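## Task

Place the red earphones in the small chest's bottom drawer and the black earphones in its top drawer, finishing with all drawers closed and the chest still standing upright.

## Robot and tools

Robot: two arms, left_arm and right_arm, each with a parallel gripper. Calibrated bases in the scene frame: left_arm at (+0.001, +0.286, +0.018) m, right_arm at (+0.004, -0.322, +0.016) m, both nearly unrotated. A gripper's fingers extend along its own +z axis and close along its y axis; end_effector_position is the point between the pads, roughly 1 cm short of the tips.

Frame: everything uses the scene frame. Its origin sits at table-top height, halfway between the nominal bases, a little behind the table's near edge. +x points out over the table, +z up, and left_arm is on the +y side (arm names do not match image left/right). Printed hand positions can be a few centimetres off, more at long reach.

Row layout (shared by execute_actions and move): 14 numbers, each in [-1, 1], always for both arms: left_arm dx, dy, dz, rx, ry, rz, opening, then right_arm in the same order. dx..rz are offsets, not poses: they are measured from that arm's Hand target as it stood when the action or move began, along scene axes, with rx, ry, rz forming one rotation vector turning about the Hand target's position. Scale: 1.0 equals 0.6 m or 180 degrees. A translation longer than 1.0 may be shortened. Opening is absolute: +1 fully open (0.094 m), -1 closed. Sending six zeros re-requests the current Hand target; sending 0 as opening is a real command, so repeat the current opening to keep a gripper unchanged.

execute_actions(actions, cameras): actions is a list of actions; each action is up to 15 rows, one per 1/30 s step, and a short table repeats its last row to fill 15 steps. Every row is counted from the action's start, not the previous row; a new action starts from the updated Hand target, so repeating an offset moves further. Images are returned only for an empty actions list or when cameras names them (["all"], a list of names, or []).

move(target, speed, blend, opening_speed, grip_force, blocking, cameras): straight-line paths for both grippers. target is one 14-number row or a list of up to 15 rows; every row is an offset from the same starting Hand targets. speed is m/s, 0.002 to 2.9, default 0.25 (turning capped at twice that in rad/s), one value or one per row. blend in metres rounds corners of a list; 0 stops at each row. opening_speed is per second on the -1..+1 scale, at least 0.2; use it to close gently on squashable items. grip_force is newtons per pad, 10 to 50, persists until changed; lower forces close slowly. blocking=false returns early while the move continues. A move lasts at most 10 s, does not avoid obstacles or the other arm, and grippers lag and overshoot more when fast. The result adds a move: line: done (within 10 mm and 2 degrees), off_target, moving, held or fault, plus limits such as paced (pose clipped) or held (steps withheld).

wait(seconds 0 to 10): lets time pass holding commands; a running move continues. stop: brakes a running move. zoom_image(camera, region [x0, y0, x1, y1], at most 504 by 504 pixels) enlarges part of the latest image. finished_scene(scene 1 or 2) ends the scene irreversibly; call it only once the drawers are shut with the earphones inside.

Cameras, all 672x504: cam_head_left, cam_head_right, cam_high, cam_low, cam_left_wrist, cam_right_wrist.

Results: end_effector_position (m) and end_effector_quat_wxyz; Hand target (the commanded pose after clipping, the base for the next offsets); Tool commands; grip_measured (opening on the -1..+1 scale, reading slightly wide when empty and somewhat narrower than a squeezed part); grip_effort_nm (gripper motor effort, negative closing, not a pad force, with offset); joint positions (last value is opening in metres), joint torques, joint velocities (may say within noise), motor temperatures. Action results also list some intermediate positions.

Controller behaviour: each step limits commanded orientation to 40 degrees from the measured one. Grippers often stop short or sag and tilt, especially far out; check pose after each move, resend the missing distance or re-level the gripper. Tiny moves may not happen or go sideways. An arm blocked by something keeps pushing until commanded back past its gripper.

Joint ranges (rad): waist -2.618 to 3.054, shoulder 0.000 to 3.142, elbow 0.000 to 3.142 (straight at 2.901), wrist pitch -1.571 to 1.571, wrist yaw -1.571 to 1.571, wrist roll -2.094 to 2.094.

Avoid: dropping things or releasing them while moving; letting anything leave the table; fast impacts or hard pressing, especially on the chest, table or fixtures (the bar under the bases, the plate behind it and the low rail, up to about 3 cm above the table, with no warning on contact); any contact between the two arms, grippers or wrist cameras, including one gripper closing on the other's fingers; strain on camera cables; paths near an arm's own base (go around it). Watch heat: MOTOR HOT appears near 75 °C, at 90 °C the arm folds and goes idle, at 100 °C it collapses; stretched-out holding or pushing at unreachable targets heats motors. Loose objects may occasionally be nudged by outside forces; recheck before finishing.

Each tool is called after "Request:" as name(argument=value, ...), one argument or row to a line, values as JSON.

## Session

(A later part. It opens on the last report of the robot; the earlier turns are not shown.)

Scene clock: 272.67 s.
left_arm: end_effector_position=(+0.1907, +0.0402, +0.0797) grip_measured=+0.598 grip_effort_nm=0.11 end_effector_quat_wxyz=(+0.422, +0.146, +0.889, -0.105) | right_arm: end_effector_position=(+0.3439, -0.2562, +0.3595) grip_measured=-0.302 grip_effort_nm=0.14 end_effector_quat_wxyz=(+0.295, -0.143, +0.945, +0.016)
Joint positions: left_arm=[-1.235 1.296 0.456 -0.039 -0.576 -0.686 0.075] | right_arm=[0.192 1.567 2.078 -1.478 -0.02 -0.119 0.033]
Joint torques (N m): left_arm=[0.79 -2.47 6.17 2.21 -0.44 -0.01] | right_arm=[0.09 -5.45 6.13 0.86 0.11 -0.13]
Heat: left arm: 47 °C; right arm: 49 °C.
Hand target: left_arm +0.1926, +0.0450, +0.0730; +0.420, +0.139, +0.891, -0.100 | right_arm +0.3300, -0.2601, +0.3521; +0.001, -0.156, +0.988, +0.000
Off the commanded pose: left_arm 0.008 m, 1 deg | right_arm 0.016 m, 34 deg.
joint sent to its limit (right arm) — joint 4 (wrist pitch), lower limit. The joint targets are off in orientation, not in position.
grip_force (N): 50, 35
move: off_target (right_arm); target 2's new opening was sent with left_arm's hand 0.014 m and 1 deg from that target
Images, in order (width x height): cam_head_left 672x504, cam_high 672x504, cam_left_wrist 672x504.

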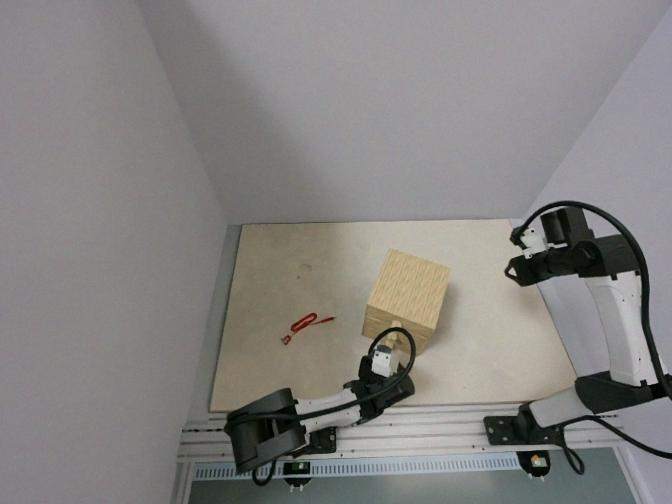

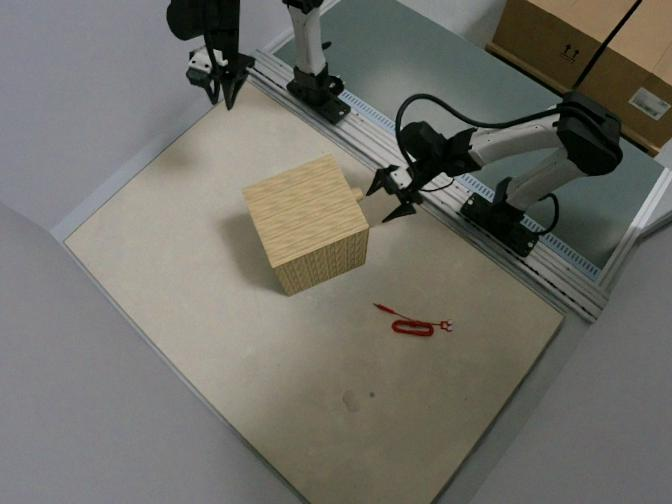

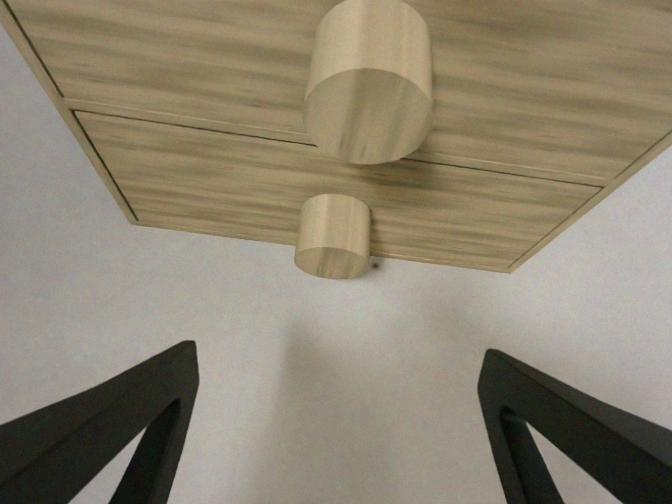

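Request:
move(
  target=[
    [0.01,-0.004,-0.07,0,0,0,0.6,0,0,0,0,0,0,-0.3],
    [0.0925,-0.034,-0.077,0,0,0,0.6,0,0,0,0,0,0,-0.3],
  ],
  cameras=["cam_high","cam_left_wrist"],
  speed=0.12,
)

Scene clock: 296.33 s.
left_arm: end_effector_position=(+0.2406, +0.0307, +0.0230) grip_measured=+0.598 grip_effort_nm=0.11 end_effector_quat_wxyz=(+0.412, +0.138, +0.895, -0.098) | right_arm: end_effector_position=(+0.3439, -0.2562, +0.3595) grip_measured=-0.302 grip_effort_nm=0.14 end_effector_quat_wxyz=(+0.295, -0.143, +0.945, +0.016)
Joint positions: left_arm=[-1.059 1.666 0.457 0.372 -0.462 -0.561 0.075] | right_arm=[0.192 1.567 2.078 -1.478 -0.02 -0.119 0.033]
Joint torques (N m): left_arm=[0.81 -4.04 7.99 2.33 -0.35 0.32] | right_arm=[0.06 -5.41 6.15 0.86 0.11 -0.13]
Heat: left arm: 43 °C; right arm: 44 °C.
Hand target: left_arm +0.2480, +0.0245, +0.0268; +0.420, +0.139, +0.891, -0.100 | right_arm +0.3300, -0.2601, +0.3521; +0.001, -0.156, +0.988, +0.000
Off the commanded pose: left_arm 0.010 m, 1 deg | right_arm 0.016 m, 34 deg.
joint sent to its limit (right arm) — joint 4 (wrist pitch), lower limit. The joint targets are off in orientation, not in position.
grip_force (N): 50, 35
move: off_target (right_arm)
Images, in order (width x height): cam_high 672x504, cam_left_wrist 672x504.

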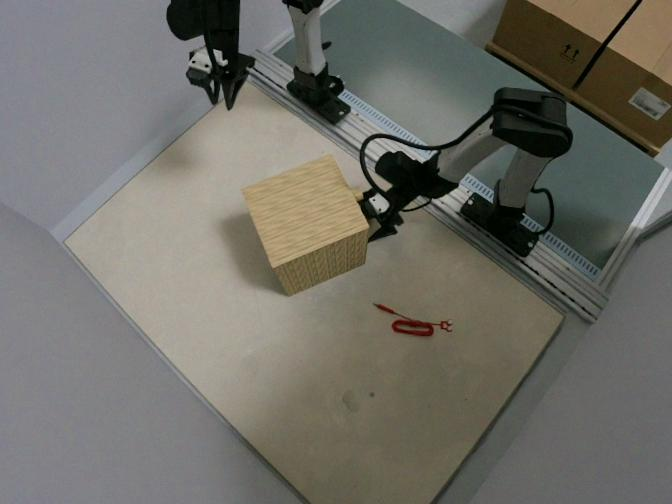

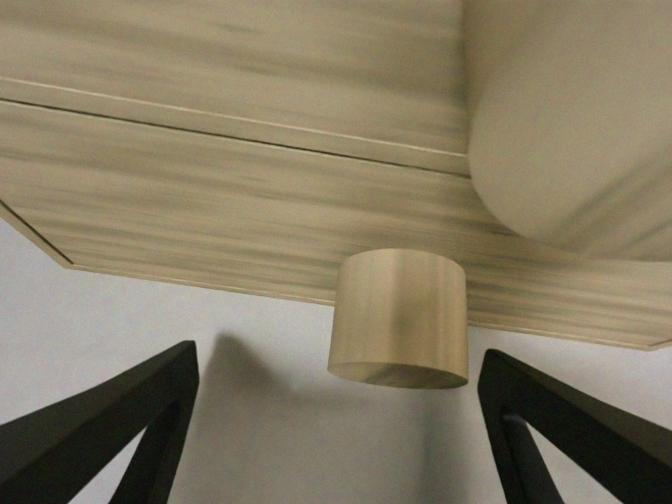

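Request:
move(
  target=[
    [0.005,-0.0235,0.002,0,0,0,0.6,0,0,0,0,0,0,-0.3],
    [0.005,-0.0235,0.002,0,0,0,-0.7,0,0,0,0,0,0,-0.3],
  ],
  cameras=["cam_left_wrist"],
  speed=0.12,
)

Scene clock: 323.23 s.
left_arm: end_effector_position=(+0.2476, +0.0159, +0.0265) grip_measured=-0.440 grip_effort_nm=-1.16 end_effector_quat_wxyz=(+0.416, +0.138, +0.893, -0.103) | right_arm: end_effector_position=(+0.3439, -0.2562, +0.3595) grip_measured=-0.302 grip_effort_nm=0.14 end_effector_quat_wxyz=(+0.295, -0.143, +0.945, +0.016)
Joint positions: left_arm=[-1.063 1.706 0.513 0.369 -0.464 -0.561 0.026] | right_arm=[0.192 1.567 2.078 -1.478 -0.02 -0.119 0.033]
Joint torques (N m): left_arm=[-0.34 -4.48 8.24 2.12 -0.45 0.16] | right_arm=[0.08 -5.44 6.15 0.86 0.11 -0.13]
Motor temperatures (°C): left_arm=[27 30 42 45 25 24 26] | right_arm=[24 41 42 34 25 22 23]
Heat: left arm: 45 °C; right arm: 42 °C.
Hand target: left_arm +0.2511, +0.0105, +0.0280; +0.420, +0.139, +0.891, -0.100 | right_arm +0.3300, -0.2601, +0.3521; +0.001, -0.156, +0.988, +0.000
Off the commanded pose: left_arm 0.007 m, 1 deg | right_arm 0.016 m, 34 deg.
joint sent to its limit (right arm) — joint 4 (wrist pitch), lower limit. The joint targets are off in orientation, not in position.
grip_force (N): 50, 35
move: off_target (right_arm)
Images, in order (width x height): cam_left_wrist 672x504.

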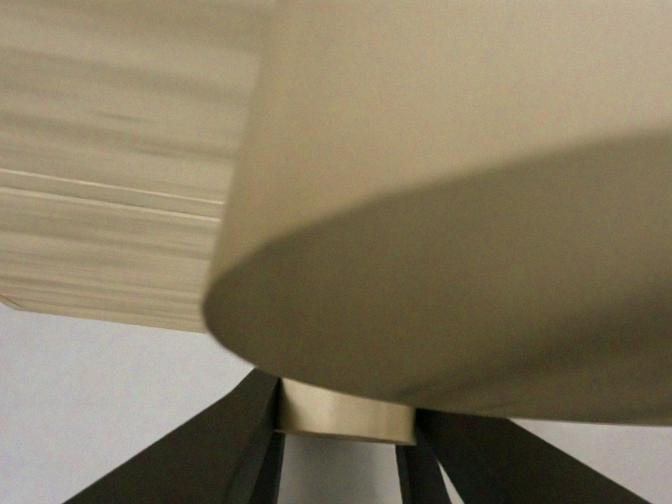

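Request:
move(
  target=[
    [-0.175,0.088,0,0,0,0,-0.7,0,0,0,0,0,0,-0.3],
    [-0.175,0.088,0,0,0,0,0.3,0,0,0,0,0,0,-0.3],
    [-0.235,0.115,0.06,0,0,0,0.3,0,0,0,0,0,0,-0.3],
    [-0.235,0.14,0.35,0,0,0,0.3,0,0,0,0,0,0,-0.3],
  ],
  cameras=["cam_head_left","cam_high","cam_left_wrist"],
  speed=0.15,
)

Scene clock: 352.60 s.
left_arm: end_effector_position=(+0.1082, +0.0950, +0.2307) grip_measured=+0.298 grip_effort_nm=0.11 end_effector_quat_wxyz=(+0.415, +0.144, +0.893, -0.100) | right_arm: end_effector_position=(+0.3439, -0.2562, +0.3595) grip_measured=-0.302 grip_effort_nm=0.14 end_effector_quat_wxyz=(+0.295, -0.143, +0.945, +0.016)
Joint positions: left_arm=[-1.626 0.948 0.967 -1.196 -0.775 -1.132 0.061] | right_arm=[0.192 1.567 2.078 -1.478 -0.02 -0.119 0.033]
Joint torques (N m): left_arm=[0.32 -0.27 10.04 1.18 -0.7 0.09] | right_arm=[0.05 -5.42 6.16 0.86 0.11 -0.12]
Heat: left arm: 42 °C; right arm: 42 °C.
Hand target: left_arm +0.1100, +0.0945, +0.2379; +0.420, +0.139, +0.891, -0.100 | right_arm +0.3300, -0.2601, +0.3521; +0.001, -0.156, +0.988, +0.000
Off the commanded pose: left_arm 0.008 m, 1 deg | right_arm 0.016 m, 34 deg.
joint sent to its limit (right arm) — joint 4 (wrist pitch), lower limit. The joint targets are off in orientation, not in position.
grip_force (N): 50, 35
move: off_target (right_arm)
Images, in order (width x height): cam_head_left 672x504, cam_high 672x504, cam_left_wrist 672x504.

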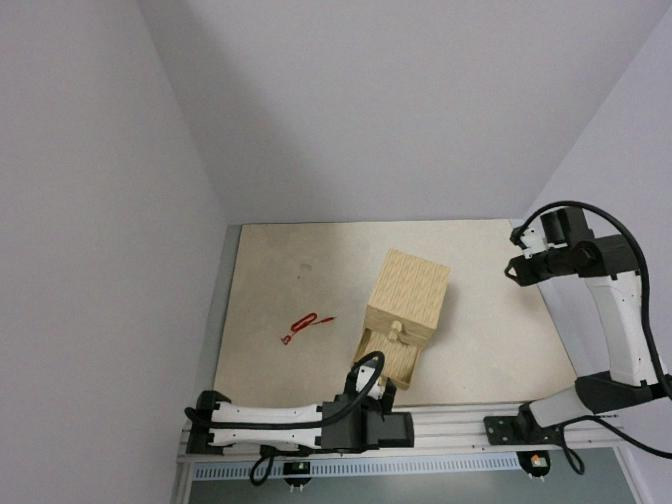

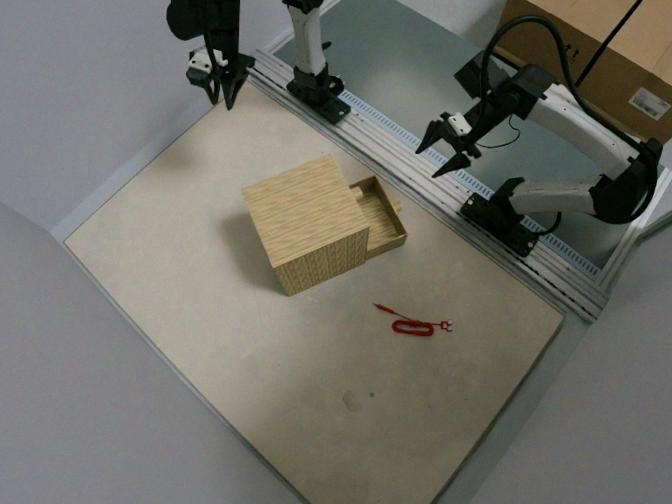

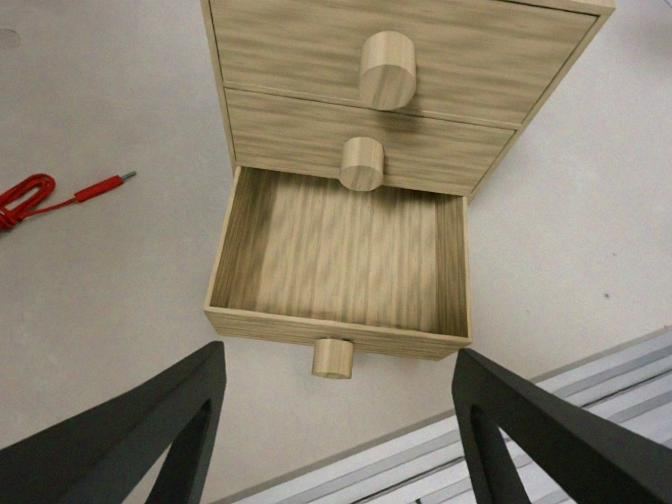

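Request:
move(
  target=[0.333,0.309,-0.063,0.168,0.233,-0.141,1,0,0,0,0,0,0,-0.3],
  cameras=["cam_high","cam_left_wrist"],
)

Scene clock: 379.73 s.
left_arm: end_effector_position=(+0.3039, +0.2766, +0.1992) grip_measured=+0.998 grip_effort_nm=0.11 end_effector_quat_wxyz=(+0.000, +0.378, +0.926, -0.005) | right_arm: end_effector_position=(+0.3439, -0.2562, +0.3595) grip_measured=-0.302 grip_effort_nm=0.14 end_effector_quat_wxyz=(+0.295, -0.143, +0.945, +0.016)
Joint positions: left_arm=[-0.039 1.766 1.708 -1.553 0.014 0.754 0.094] | right_arm=[0.192 1.567 2.078 -1.478 -0.02 -0.119 0.033]
Joint torques (N m): left_arm=[0.46 -5.72 9.76 0.34 -0.12 0.3] | right_arm=[0.06 -5.42 6.13 0.87 0.11 -0.12]
Motor temperatures (°C): left_arm=[27 29 43 40 25 23 27] | right_arm=[24 39 42 33 25 22 23]
Heat: left arm: 43 °C; right arm: 42 °C.
Hand target: left_arm +0.3099, +0.2799, +0.2002; -0.001, +0.382, +0.924, +0.000 | right_arm +0.3300, -0.2601, +0.3521; +0.001, -0.156, +0.988, +0.000
Off the commanded pose: left_arm 0.007 m, 1 deg | right_arm 0.016 m, 34 deg.
joint sent to its limit (right arm) — joint 4 (wrist pitch), lower limit. The joint targets are off in orientation, not in position.
grip_force (N): 50, 35
move: off_target (right_arm)
Images, in order (width x height): cam_high 672x504, cam_left_wrist 672x504.

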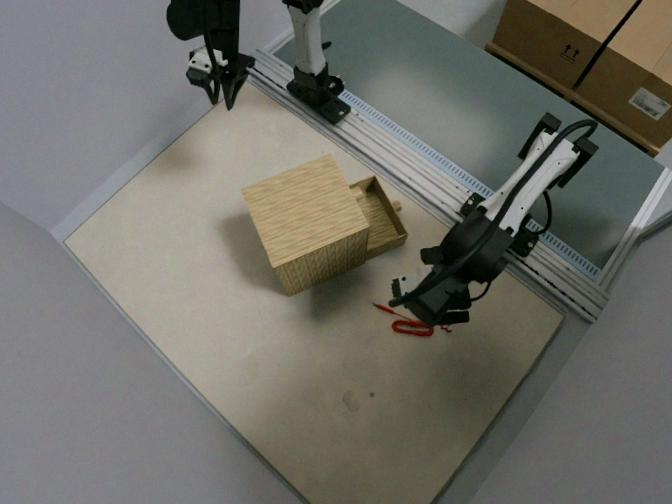

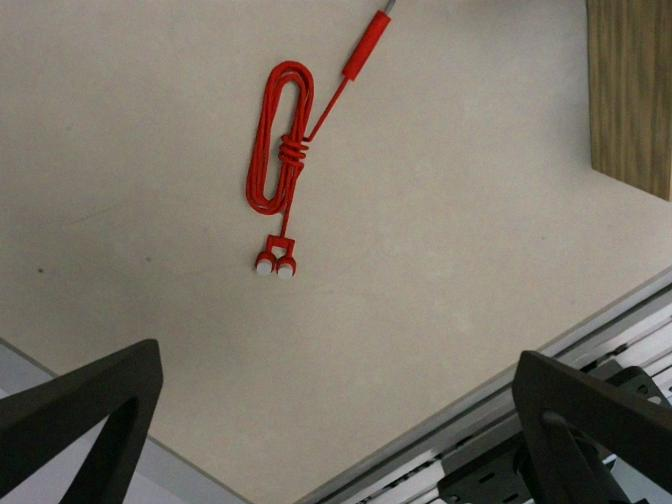

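Request:
move(
  target=[
    [0.047,0.035,-0.317,0,0,-0.061,1,0,0,0,0,0,0,-0.3],
    [0.047,0.035,-0.317,0,0,-0.061,-1,0,0,0,0,0,0,-0.3],
    [0.047,0.035,0.1,0,0,-0.061,-1,0,0,0,0,0,0,-0.3],
  ],
  speed=0.17,
  grip_force=[35, 35],
  cameras=["cam_high","cam_left_wrist"],
)

Scene clock: 404.10 s.
left_arm: end_effector_position=(+0.3378, +0.2970, +0.2512) grip_measured=-0.918 grip_effort_nm=-0.76 end_effector_quat_wxyz=(+0.080, +0.464, +0.881, +0.043) | right_arm: end_effector_position=(+0.3439, -0.2562, +0.3595) grip_measured=-0.302 grip_effort_nm=0.14 end_effector_quat_wxyz=(+0.295, -0.143, +0.945, +0.016)
Joint positions: left_arm=[0.019 1.781 1.926 -1.569 0.006 1.006 0.004] | right_arm=[0.192 1.567 2.078 -1.478 -0.02 -0.119 0.033]
Joint torques (N m): left_arm=[0.79 -8.61 8.94 0.81 -0.06 0.27] | right_arm=[0.09 -5.42 6.13 0.87 0.11 -0.12]
Heat: left arm: 43 °C; right arm: 41 °C.
Hand target: left_arm +0.3381, +0.3008, +0.2601; -0.001, +0.469, +0.883, +0.000 | right_arm +0.3300, -0.2601, +0.3521; +0.001, -0.156, +0.988, +0.000
Off the commanded pose: left_arm 0.010 m, 11 deg | right_arm 0.016 m, 34 deg.
joint sent to its limit (left arm) — joint 4 (wrist pitch), lower limit. The joint targets are off in orientation, not in position.
joint sent to its limit (right arm) — joint 4 (wrist pitch), lower limit. The joint targets are off in orientation, not in position.
grip_force (N): 35, 35
move: off_target (left_arm, right_arm)
Images, in order (width x height): cam_high 672x504, cam_left_wrist 672x504.

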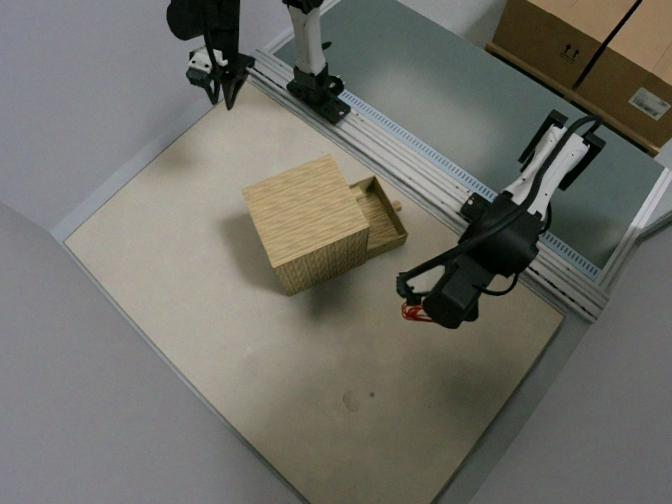

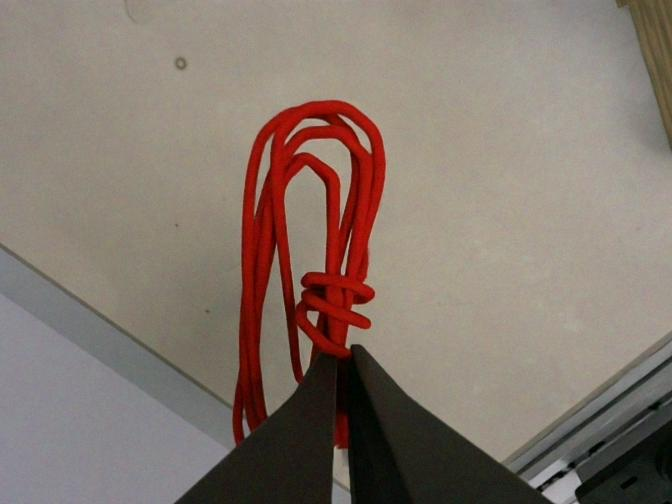

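Request:
move(
  target=[-0.235,-0.375,0.03,0.0075,-0.116,-0.335,-1,0,0,0,0,0,0,-0.3],
  speed=0.2,
  cameras=["cam_high","cam_left_wrist","cam_head_left","cam_head_right"],
)

Scene clock: 427.97 s.
left_arm: end_effector_position=(+0.1927, +0.0795, +0.2718) grip_measured=-0.918 grip_effort_nm=-0.76 end_effector_quat_wxyz=(+0.133, +0.837, +0.524, +0.083) | right_arm: end_effector_position=(+0.3439, -0.2562, +0.3595) grip_measured=-0.302 grip_effort_nm=0.14 end_effector_quat_wxyz=(+0.295, -0.143, +0.945, +0.016)
Joint positions: left_arm=[-0.872 1.472 1.682 -1.511 -0.093 1.179 0.004] | right_arm=[0.192 1.567 2.078 -1.478 -0.02 -0.119 0.033]
Joint torques (N m): left_arm=[-0.25 -4.89 8.83 1.35 -0.17 0.25] | right_arm=[0.08 -5.45 6.15 0.87 0.11 -0.13]
Motor temperatures (°C): left_arm=[27 35 43 37 25 23 27] | right_arm=[24 38 41 33 25 22 23]
Heat: left arm: 43 °C; right arm: 41 °C.
Hand target: left_arm +0.1970, +0.0759, +0.2781; +0.146, +0.839, +0.516, +0.091 | right_arm +0.3300, -0.2601, +0.3521; +0.001, -0.156, +0.988, +0.000
Off the commanded pose: left_arm 0.009 m, 2 deg | right_arm 0.016 m, 34 deg.
joint sent to its limit (right arm) — joint 4 (wrist pitch), lower limit. The joint targets are off in orientation, not in position.
grip_force (N): 35, 35
move: off_target (right_arm)
Images, in order (width x height): cam_head_left 672x504, cam_head_right 672x504, cam_high 672x504, cam_left_wrist 672x504.

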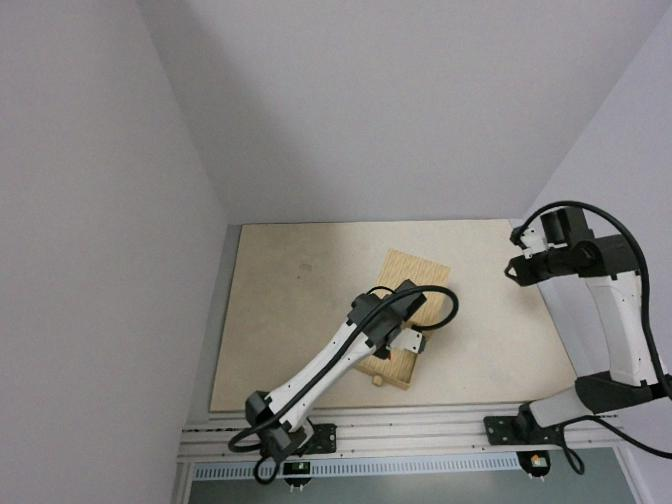

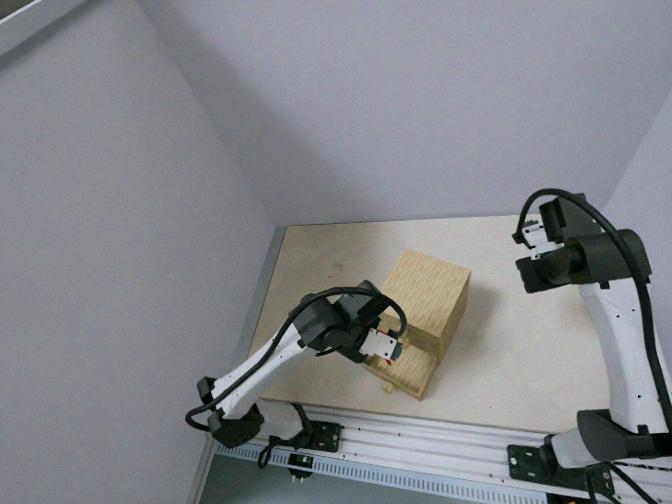

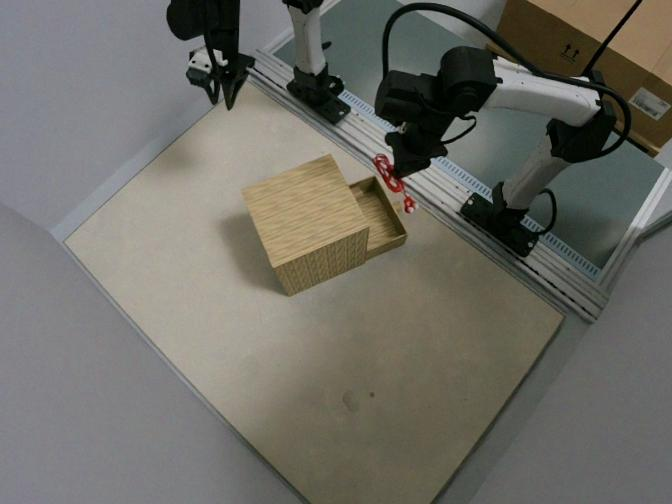

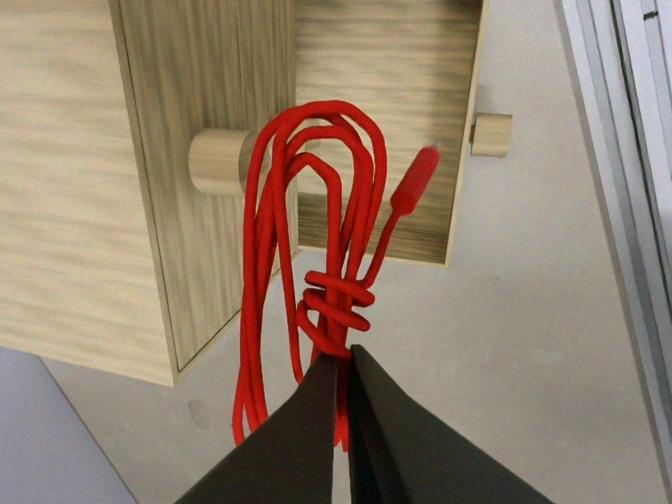

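Request:
move(
  target=[0,0,-0.18,0,0,0,-1,0,0,0,0,0,0,-0.3],
  speed=0.2,
  cameras=["cam_high","cam_left_wrist"],
)

Scene clock: 446.17 s.
left_arm: end_effector_position=(+0.1976, +0.0753, +0.1695) grip_measured=-0.918 grip_effort_nm=-0.76 end_effector_quat_wxyz=(+0.138, +0.839, +0.519, +0.086) | right_arm: end_effector_position=(+0.3439, -0.2562, +0.3595) grip_measured=-0.302 grip_effort_nm=0.14 end_effector_quat_wxyz=(+0.295, -0.143, +0.945, +0.016)
Joint positions: left_arm=[-0.883 1.382 1.181 -1.089 -0.099 1.179 0.004] | right_arm=[0.192 1.567 2.078 -1.478 -0.02 -0.119 0.033]
Joint torques (N m): left_arm=[-0.44 -6.49 6.43 1.39 -0.18 0.12] | right_arm=[0.06 -5.42 6.15 0.87 0.11 -0.13]
Heat: left arm: 43 °C; right arm: 41 °C.
Hand target: left_arm +0.1971, +0.0759, +0.1701; +0.146, +0.839, +0.516, +0.091 | right_arm +0.3300, -0.2601, +0.3521; +0.001, -0.156, +0.988, +0.000
Off the commanded pose: left_arm 0.001 m, 1 deg | right_arm 0.016 m, 34 deg.
joint sent to its limit (right arm) — joint 4 (wrist pitch), lower limit. The joint targets are off in orientation, not in position.
grip_force (N): 35, 35
move: off_target (right_arm)
Images, in order (width x height): cam_high 672x504, cam_left_wrist 672x504.

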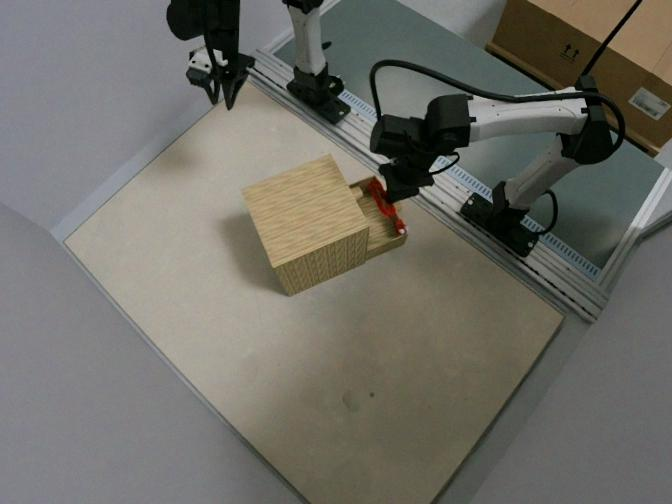

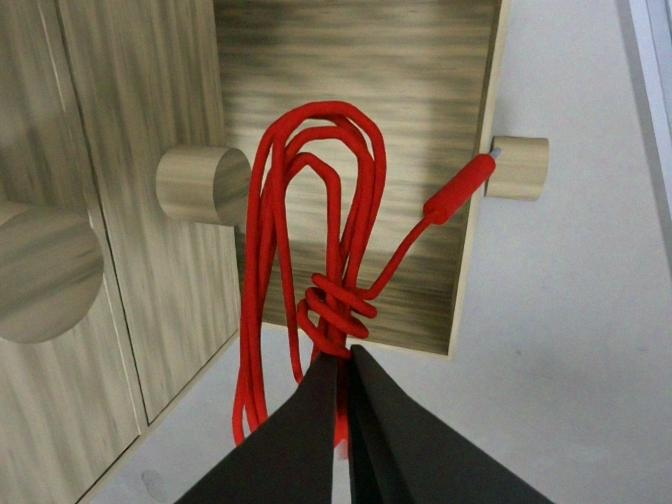

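Request:
move(
  target=[
    [0.028,-0.033,-0.1,0,0,0,-1,0,0,0,0,0,0,-0.3],
    [0.028,-0.033,-0.2,0,0,0,-1,0,0,0,0,0,0,-0.3],
  ],
  speed=0.12,
  blend=[0.02,0],
  cameras=["cam_high","cam_left_wrist"],
)

Scene clock: 466.07 s.
left_arm: end_effector_position=(+0.2145, +0.0555, +0.0572) grip_measured=-0.918 grip_effort_nm=-0.76 end_effector_quat_wxyz=(+0.151, +0.840, +0.514, +0.089) | right_arm: end_effector_position=(+0.3439, -0.2562, +0.3595) grip_measured=-0.302 grip_effort_nm=0.14 end_effector_quat_wxyz=(+0.295, -0.143, +0.945, +0.016)
Joint positions: left_arm=[-0.896 1.543 0.854 -0.576 -0.104 1.179 0.004] | right_arm=[0.192 1.567 2.078 -1.478 -0.02 -0.119 0.033]
Joint torques (N m): left_arm=[-0.46 -4.36 6.37 1.5 -0.16 -0.02] | right_arm=[0.08 -5.42 6.15 0.87 0.11 -0.12]
Heat: left arm: 41 °C; right arm: 41 °C.
Hand target: left_arm +0.2138, +0.0561, +0.0500; +0.146, +0.839, +0.516, +0.091 | right_arm +0.3300, -0.2601, +0.3521; +0.001, -0.156, +0.988, +0.000
Off the commanded pose: left_arm 0.007 m, 1 deg | right_arm 0.016 m, 34 deg.
joint sent to its limit (right arm) — joint 4 (wrist pitch), lower limit. The joint targets are off in orientation, not in position.
grip_force (N): 35, 35
move: off_target (right_arm)
Images, in order (width x height): cam_high 672x504, cam_left_wrist 672x504.

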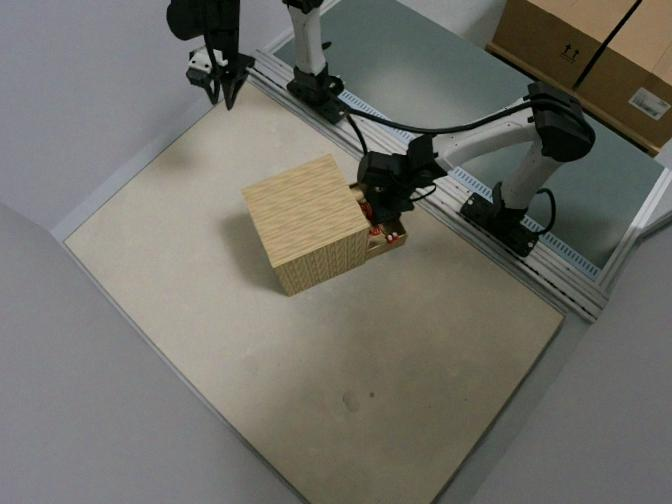

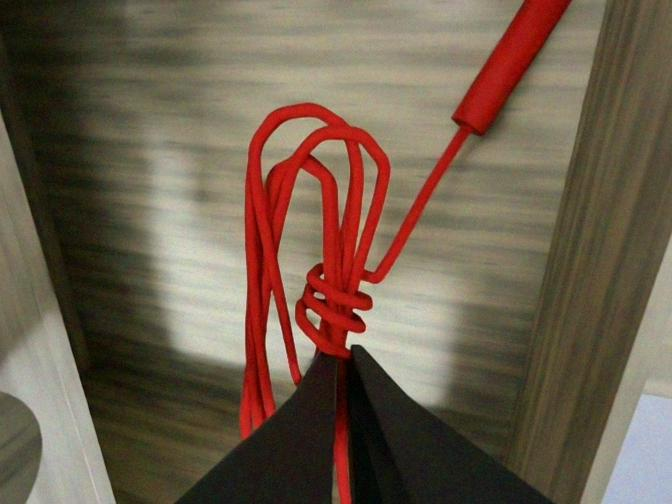

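Request:
move(
  target=[
    [0,0,-0.03,0,0,0,-1,0,0,0,0,0,0,-0.3],
    [0,0,-0.03,0,0,0,-0.45,0,0,0,0,0,0,-0.3],
    [0,0,0.1,0,0,0,-0.45,0,0,0,0,0,0,-0.3],
    [-0.028,0.033,0.35,0,0,0,-0.45,0,0,0,0,0,0,-0.3],
  ],
  speed=0.15,
  cameras=["cam_high","cam_left_wrist","cam_head_left"],
)

Scene clock: 476.57 s.
left_arm: end_effector_position=(+0.1938, +0.0760, +0.2567) grip_measured=-0.452 grip_effort_nm=0.11 end_effector_quat_wxyz=(+0.146, +0.838, +0.518, +0.091) | right_arm: end_effector_position=(+0.3439, -0.2562, +0.3595) grip_measured=-0.302 grip_effort_nm=0.14 end_effector_quat_wxyz=(+0.295, -0.143, +0.945, +0.016)
Joint positions: left_arm=[-0.887 1.43 1.57 -1.413 -0.107 1.178 0.026] | right_arm=[0.192 1.567 2.078 -1.478 -0.02 -0.119 0.033]
Joint torques (N m): left_arm=[0.81 -3.71 9.54 1.15 -0.07 0.26] | right_arm=[0.08 -5.42 6.13 0.86 0.11 -0.12]
Heat: left arm: 41 °C; right arm: 41 °C.
Hand target: left_arm +0.1970, +0.0758, +0.2600; +0.146, +0.839, +0.516, +0.091 | right_arm +0.3300, -0.2601, +0.3521; +0.001, -0.156, +0.988, +0.000
Off the commanded pose: left_arm 0.005 m, 0 deg | right_arm 0.016 m, 34 deg.
joint sent to its limit (right arm) — joint 4 (wrist pitch), lower limit. The joint targets are off in orientation, not in position.
grip_force (N): 35, 35
move: off_target (right_arm)
Images, in order (width x height): cam_head_left 672x504, cam_high 672x504, cam_left_wrist 672x504.

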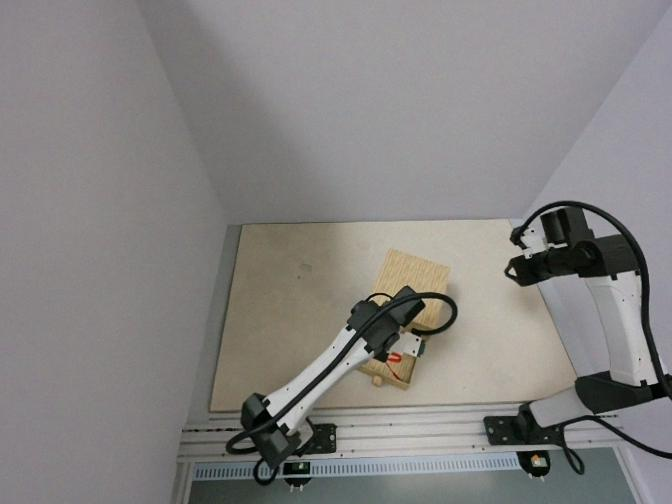

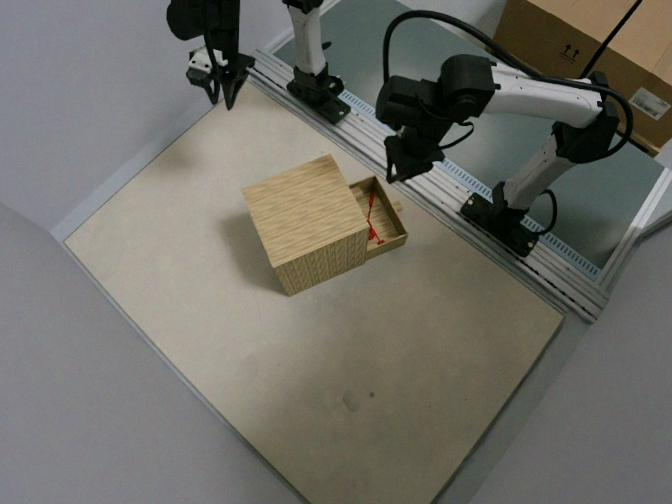

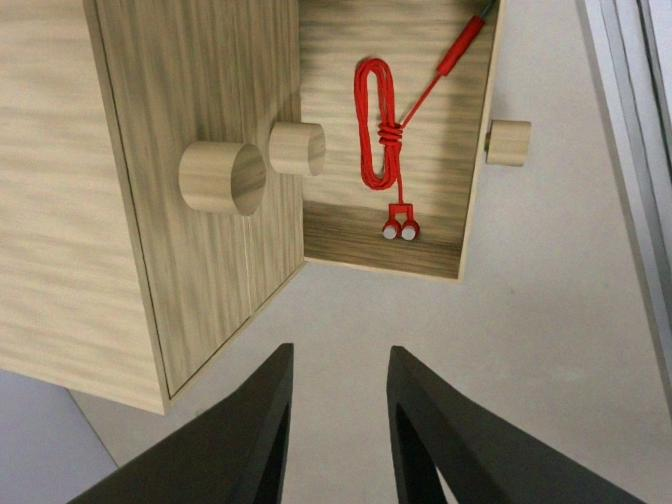

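Request:
zoom_image(
  camera="cam_high",
  region=[330, 160, 430, 260],
)

Request:
zoom_image(
  camera="cam_left_wrist",
  region=[380, 0, 580, 150],
)

Scaled by 5.040 from the camera's 672x504 image, which has a finer 960x720 frame.

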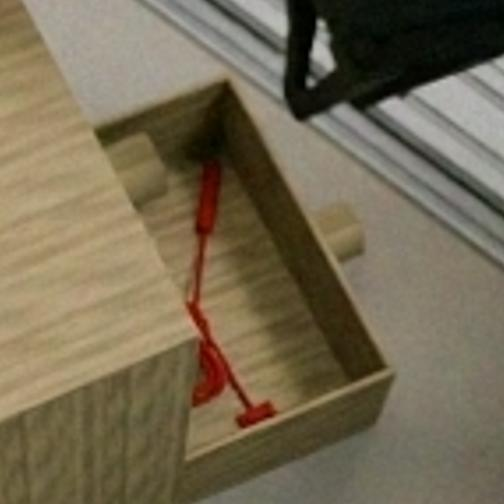

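Scaled by 2.520 from the camera's 672x504 image, which has a finer 960x720 frame.

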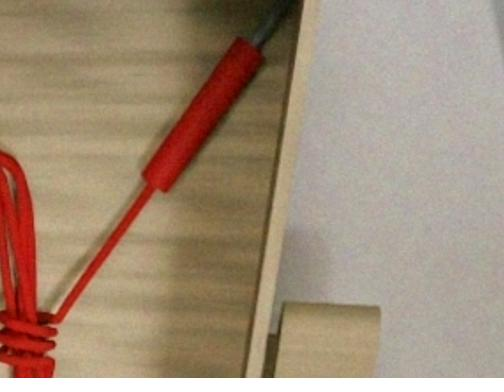

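Request:
move(
  target=[
    [-0.145,0.031,-0.037,-0.339,0.0072,0.454,0.3,0,0,0,0,0,0,-0.3],
    [-0.145,0.006,-0.327,-0.339,0.0072,0.454,0.3,0,0,0,0,0,0,-0.3],
    [-0.085,-0.021,-0.387,-0.339,0.0072,0.454,0.3,0,0,0,0,0,0,-0.3],
  ],
  speed=0.22,
  grip_force=[50, 35],
  cameras=["cam_left_wrist"],
)

Scene clock: 514.13 s.
left_arm: end_effector_position=(+0.1437, +0.0572, +0.0331) grip_measured=+0.298 grip_effort_nm=0.11 end_effector_quat_wxyz=(+0.419, +0.135, +0.891, -0.111) | right_arm: end_effector_position=(+0.3439, -0.2562, +0.3595) grip_measured=-0.302 grip_effort_nm=0.14 end_effector_quat_wxyz=(+0.295, -0.143, +0.945, +0.016)
Joint positions: left_arm=[-1.461 1.363 0.298 0.047 -0.705 -0.942 0.061] | right_arm=[0.192 1.567 2.078 -1.478 -0.02 -0.119 0.033]
Joint torques (N m): left_arm=[0.76 -2.09 5.09 1.86 -0.54 0.3] | right_arm=[0.06 -5.42 6.15 0.87 0.11 -0.13]
Heat: left arm: 42 °C; right arm: 41 °C.
Hand target: left_arm +0.1460, +0.0631, +0.0279; +0.420, +0.140, +0.891, -0.100 | right_arm +0.3300, -0.2601, +0.3521; +0.001, -0.156, +0.988, +0.000
Off the commanded pose: left_arm 0.008 m, 1 deg | right_arm 0.016 m, 34 deg.
joint sent to its limit (right arm) — joint 4 (wrist pitch), lower limit. The joint targets are off in orientation, not in position.
grip_force (N): 50, 35
move: off_target (right_arm)
Images, in order (width x height): cam_left_wrist 672x504.

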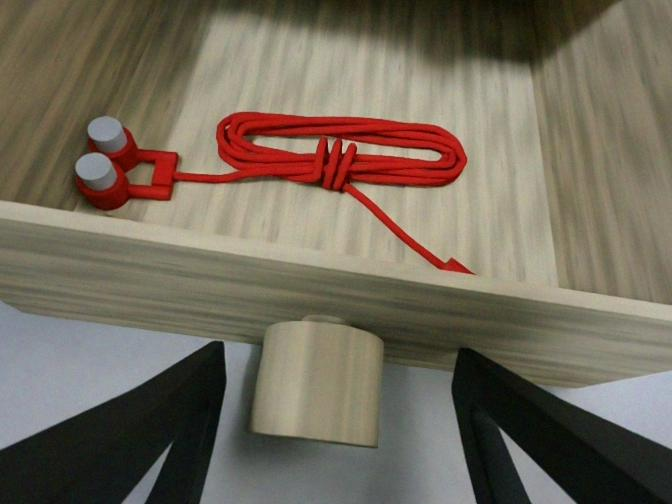

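Request:
move(
  target=[
    [0.003,0.006,0,0,0,0,0.3,0,0,0,0,0,0,-0.3],
    [0.003,0.006,0,0,0,0,-0.7,0,0,0,0,0,0,-0.3],
    [0.187,-0.088,0,0,0,0,-0.7,0,0,0,0,0,0,-0.3],
    [0.187,-0.088,0,0,0,0,0.3,0,0,0,0,0,0,-0.3],
    [0.09,-0.04,0.0,0,0,0,0.3,0,0,0,0,0,0,-0.3],
    [0.0,0.03,0.37,0,0,0,0.3,0,0,0,0,0,0,-0.3],
  ],
  speed=0.17,
  cameras=["cam_left_wrist","cam_high","cam_head_left"],
)

Scene clock: 530.07 s.
left_arm: end_effector_position=(+0.1448, +0.0821, +0.2410) grip_measured=+0.298 grip_effort_nm=0.11 end_effector_quat_wxyz=(+0.412, +0.149, +0.894, -0.097) | right_arm: end_effector_position=(+0.3439, -0.2562, +0.3595) grip_measured=-0.302 grip_effort_nm=0.14 end_effector_quat_wxyz=(+0.295, -0.143, +0.945, +0.016)
Joint positions: left_arm=[-1.377 0.969 0.989 -1.012 -0.652 -0.835 0.061] | right_arm=[0.192 1.567 2.078 -1.478 -0.02 -0.119 0.033]
Joint torques (N m): left_arm=[-0.55 -0.81 10.54 1.67 -0.68 -0.08] | right_arm=[0.08 -5.44 6.15 0.86 0.11 -0.12]
Motor temperatures (°C): left_arm=[27 30 42 38 25 23 26] | right_arm=[24 37 41 32 25 22 23]
Heat: left arm: 42 °C; right arm: 41 °C.
Hand target: left_arm +0.1460, +0.0812, +0.2500; +0.420, +0.140, +0.891, -0.100 | right_arm +0.3300, -0.2601, +0.3521; +0.001, -0.156, +0.988, +0.000
Off the commanded pose: left_arm 0.009 m, 2 deg | right_arm 0.016 m, 34 deg.
joint sent to its limit (right arm) — joint 4 (wrist pitch), lower limit. The joint targets are off in orientation, not in position.
grip_force (N): 50, 35
move: off_target (right_arm)
Images, in order (width x height): cam_head_left 672x504, cam_high 672x504, cam_left_wrist 672x504.

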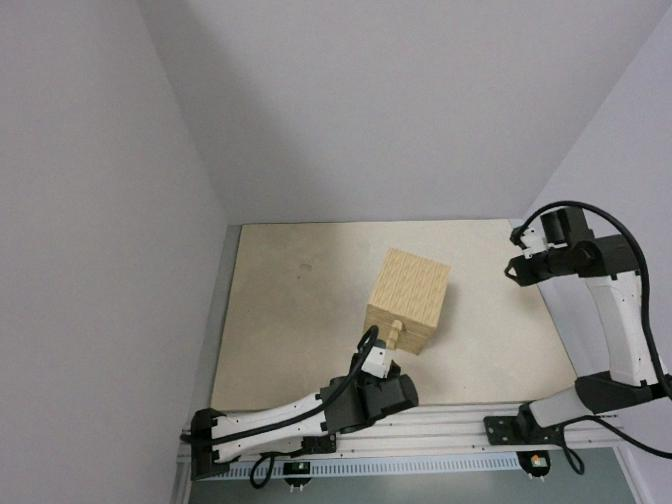

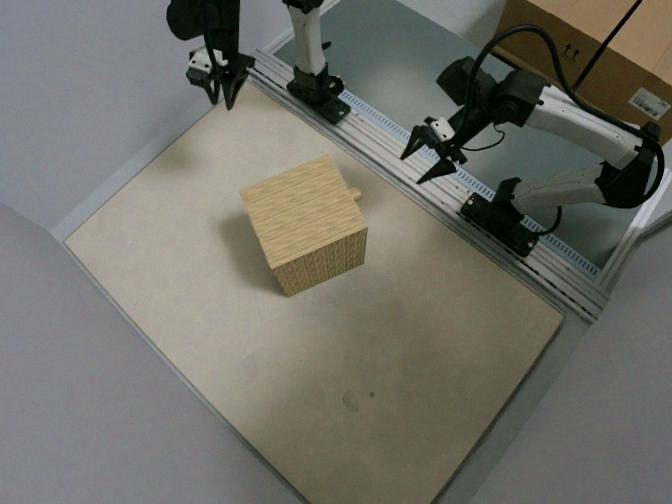

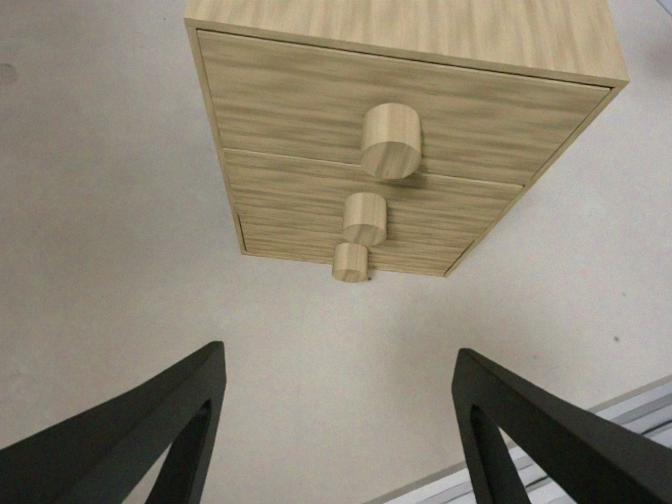

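Request:
finished_scene(
  scene=1,
)

The scene is finished: the task was done.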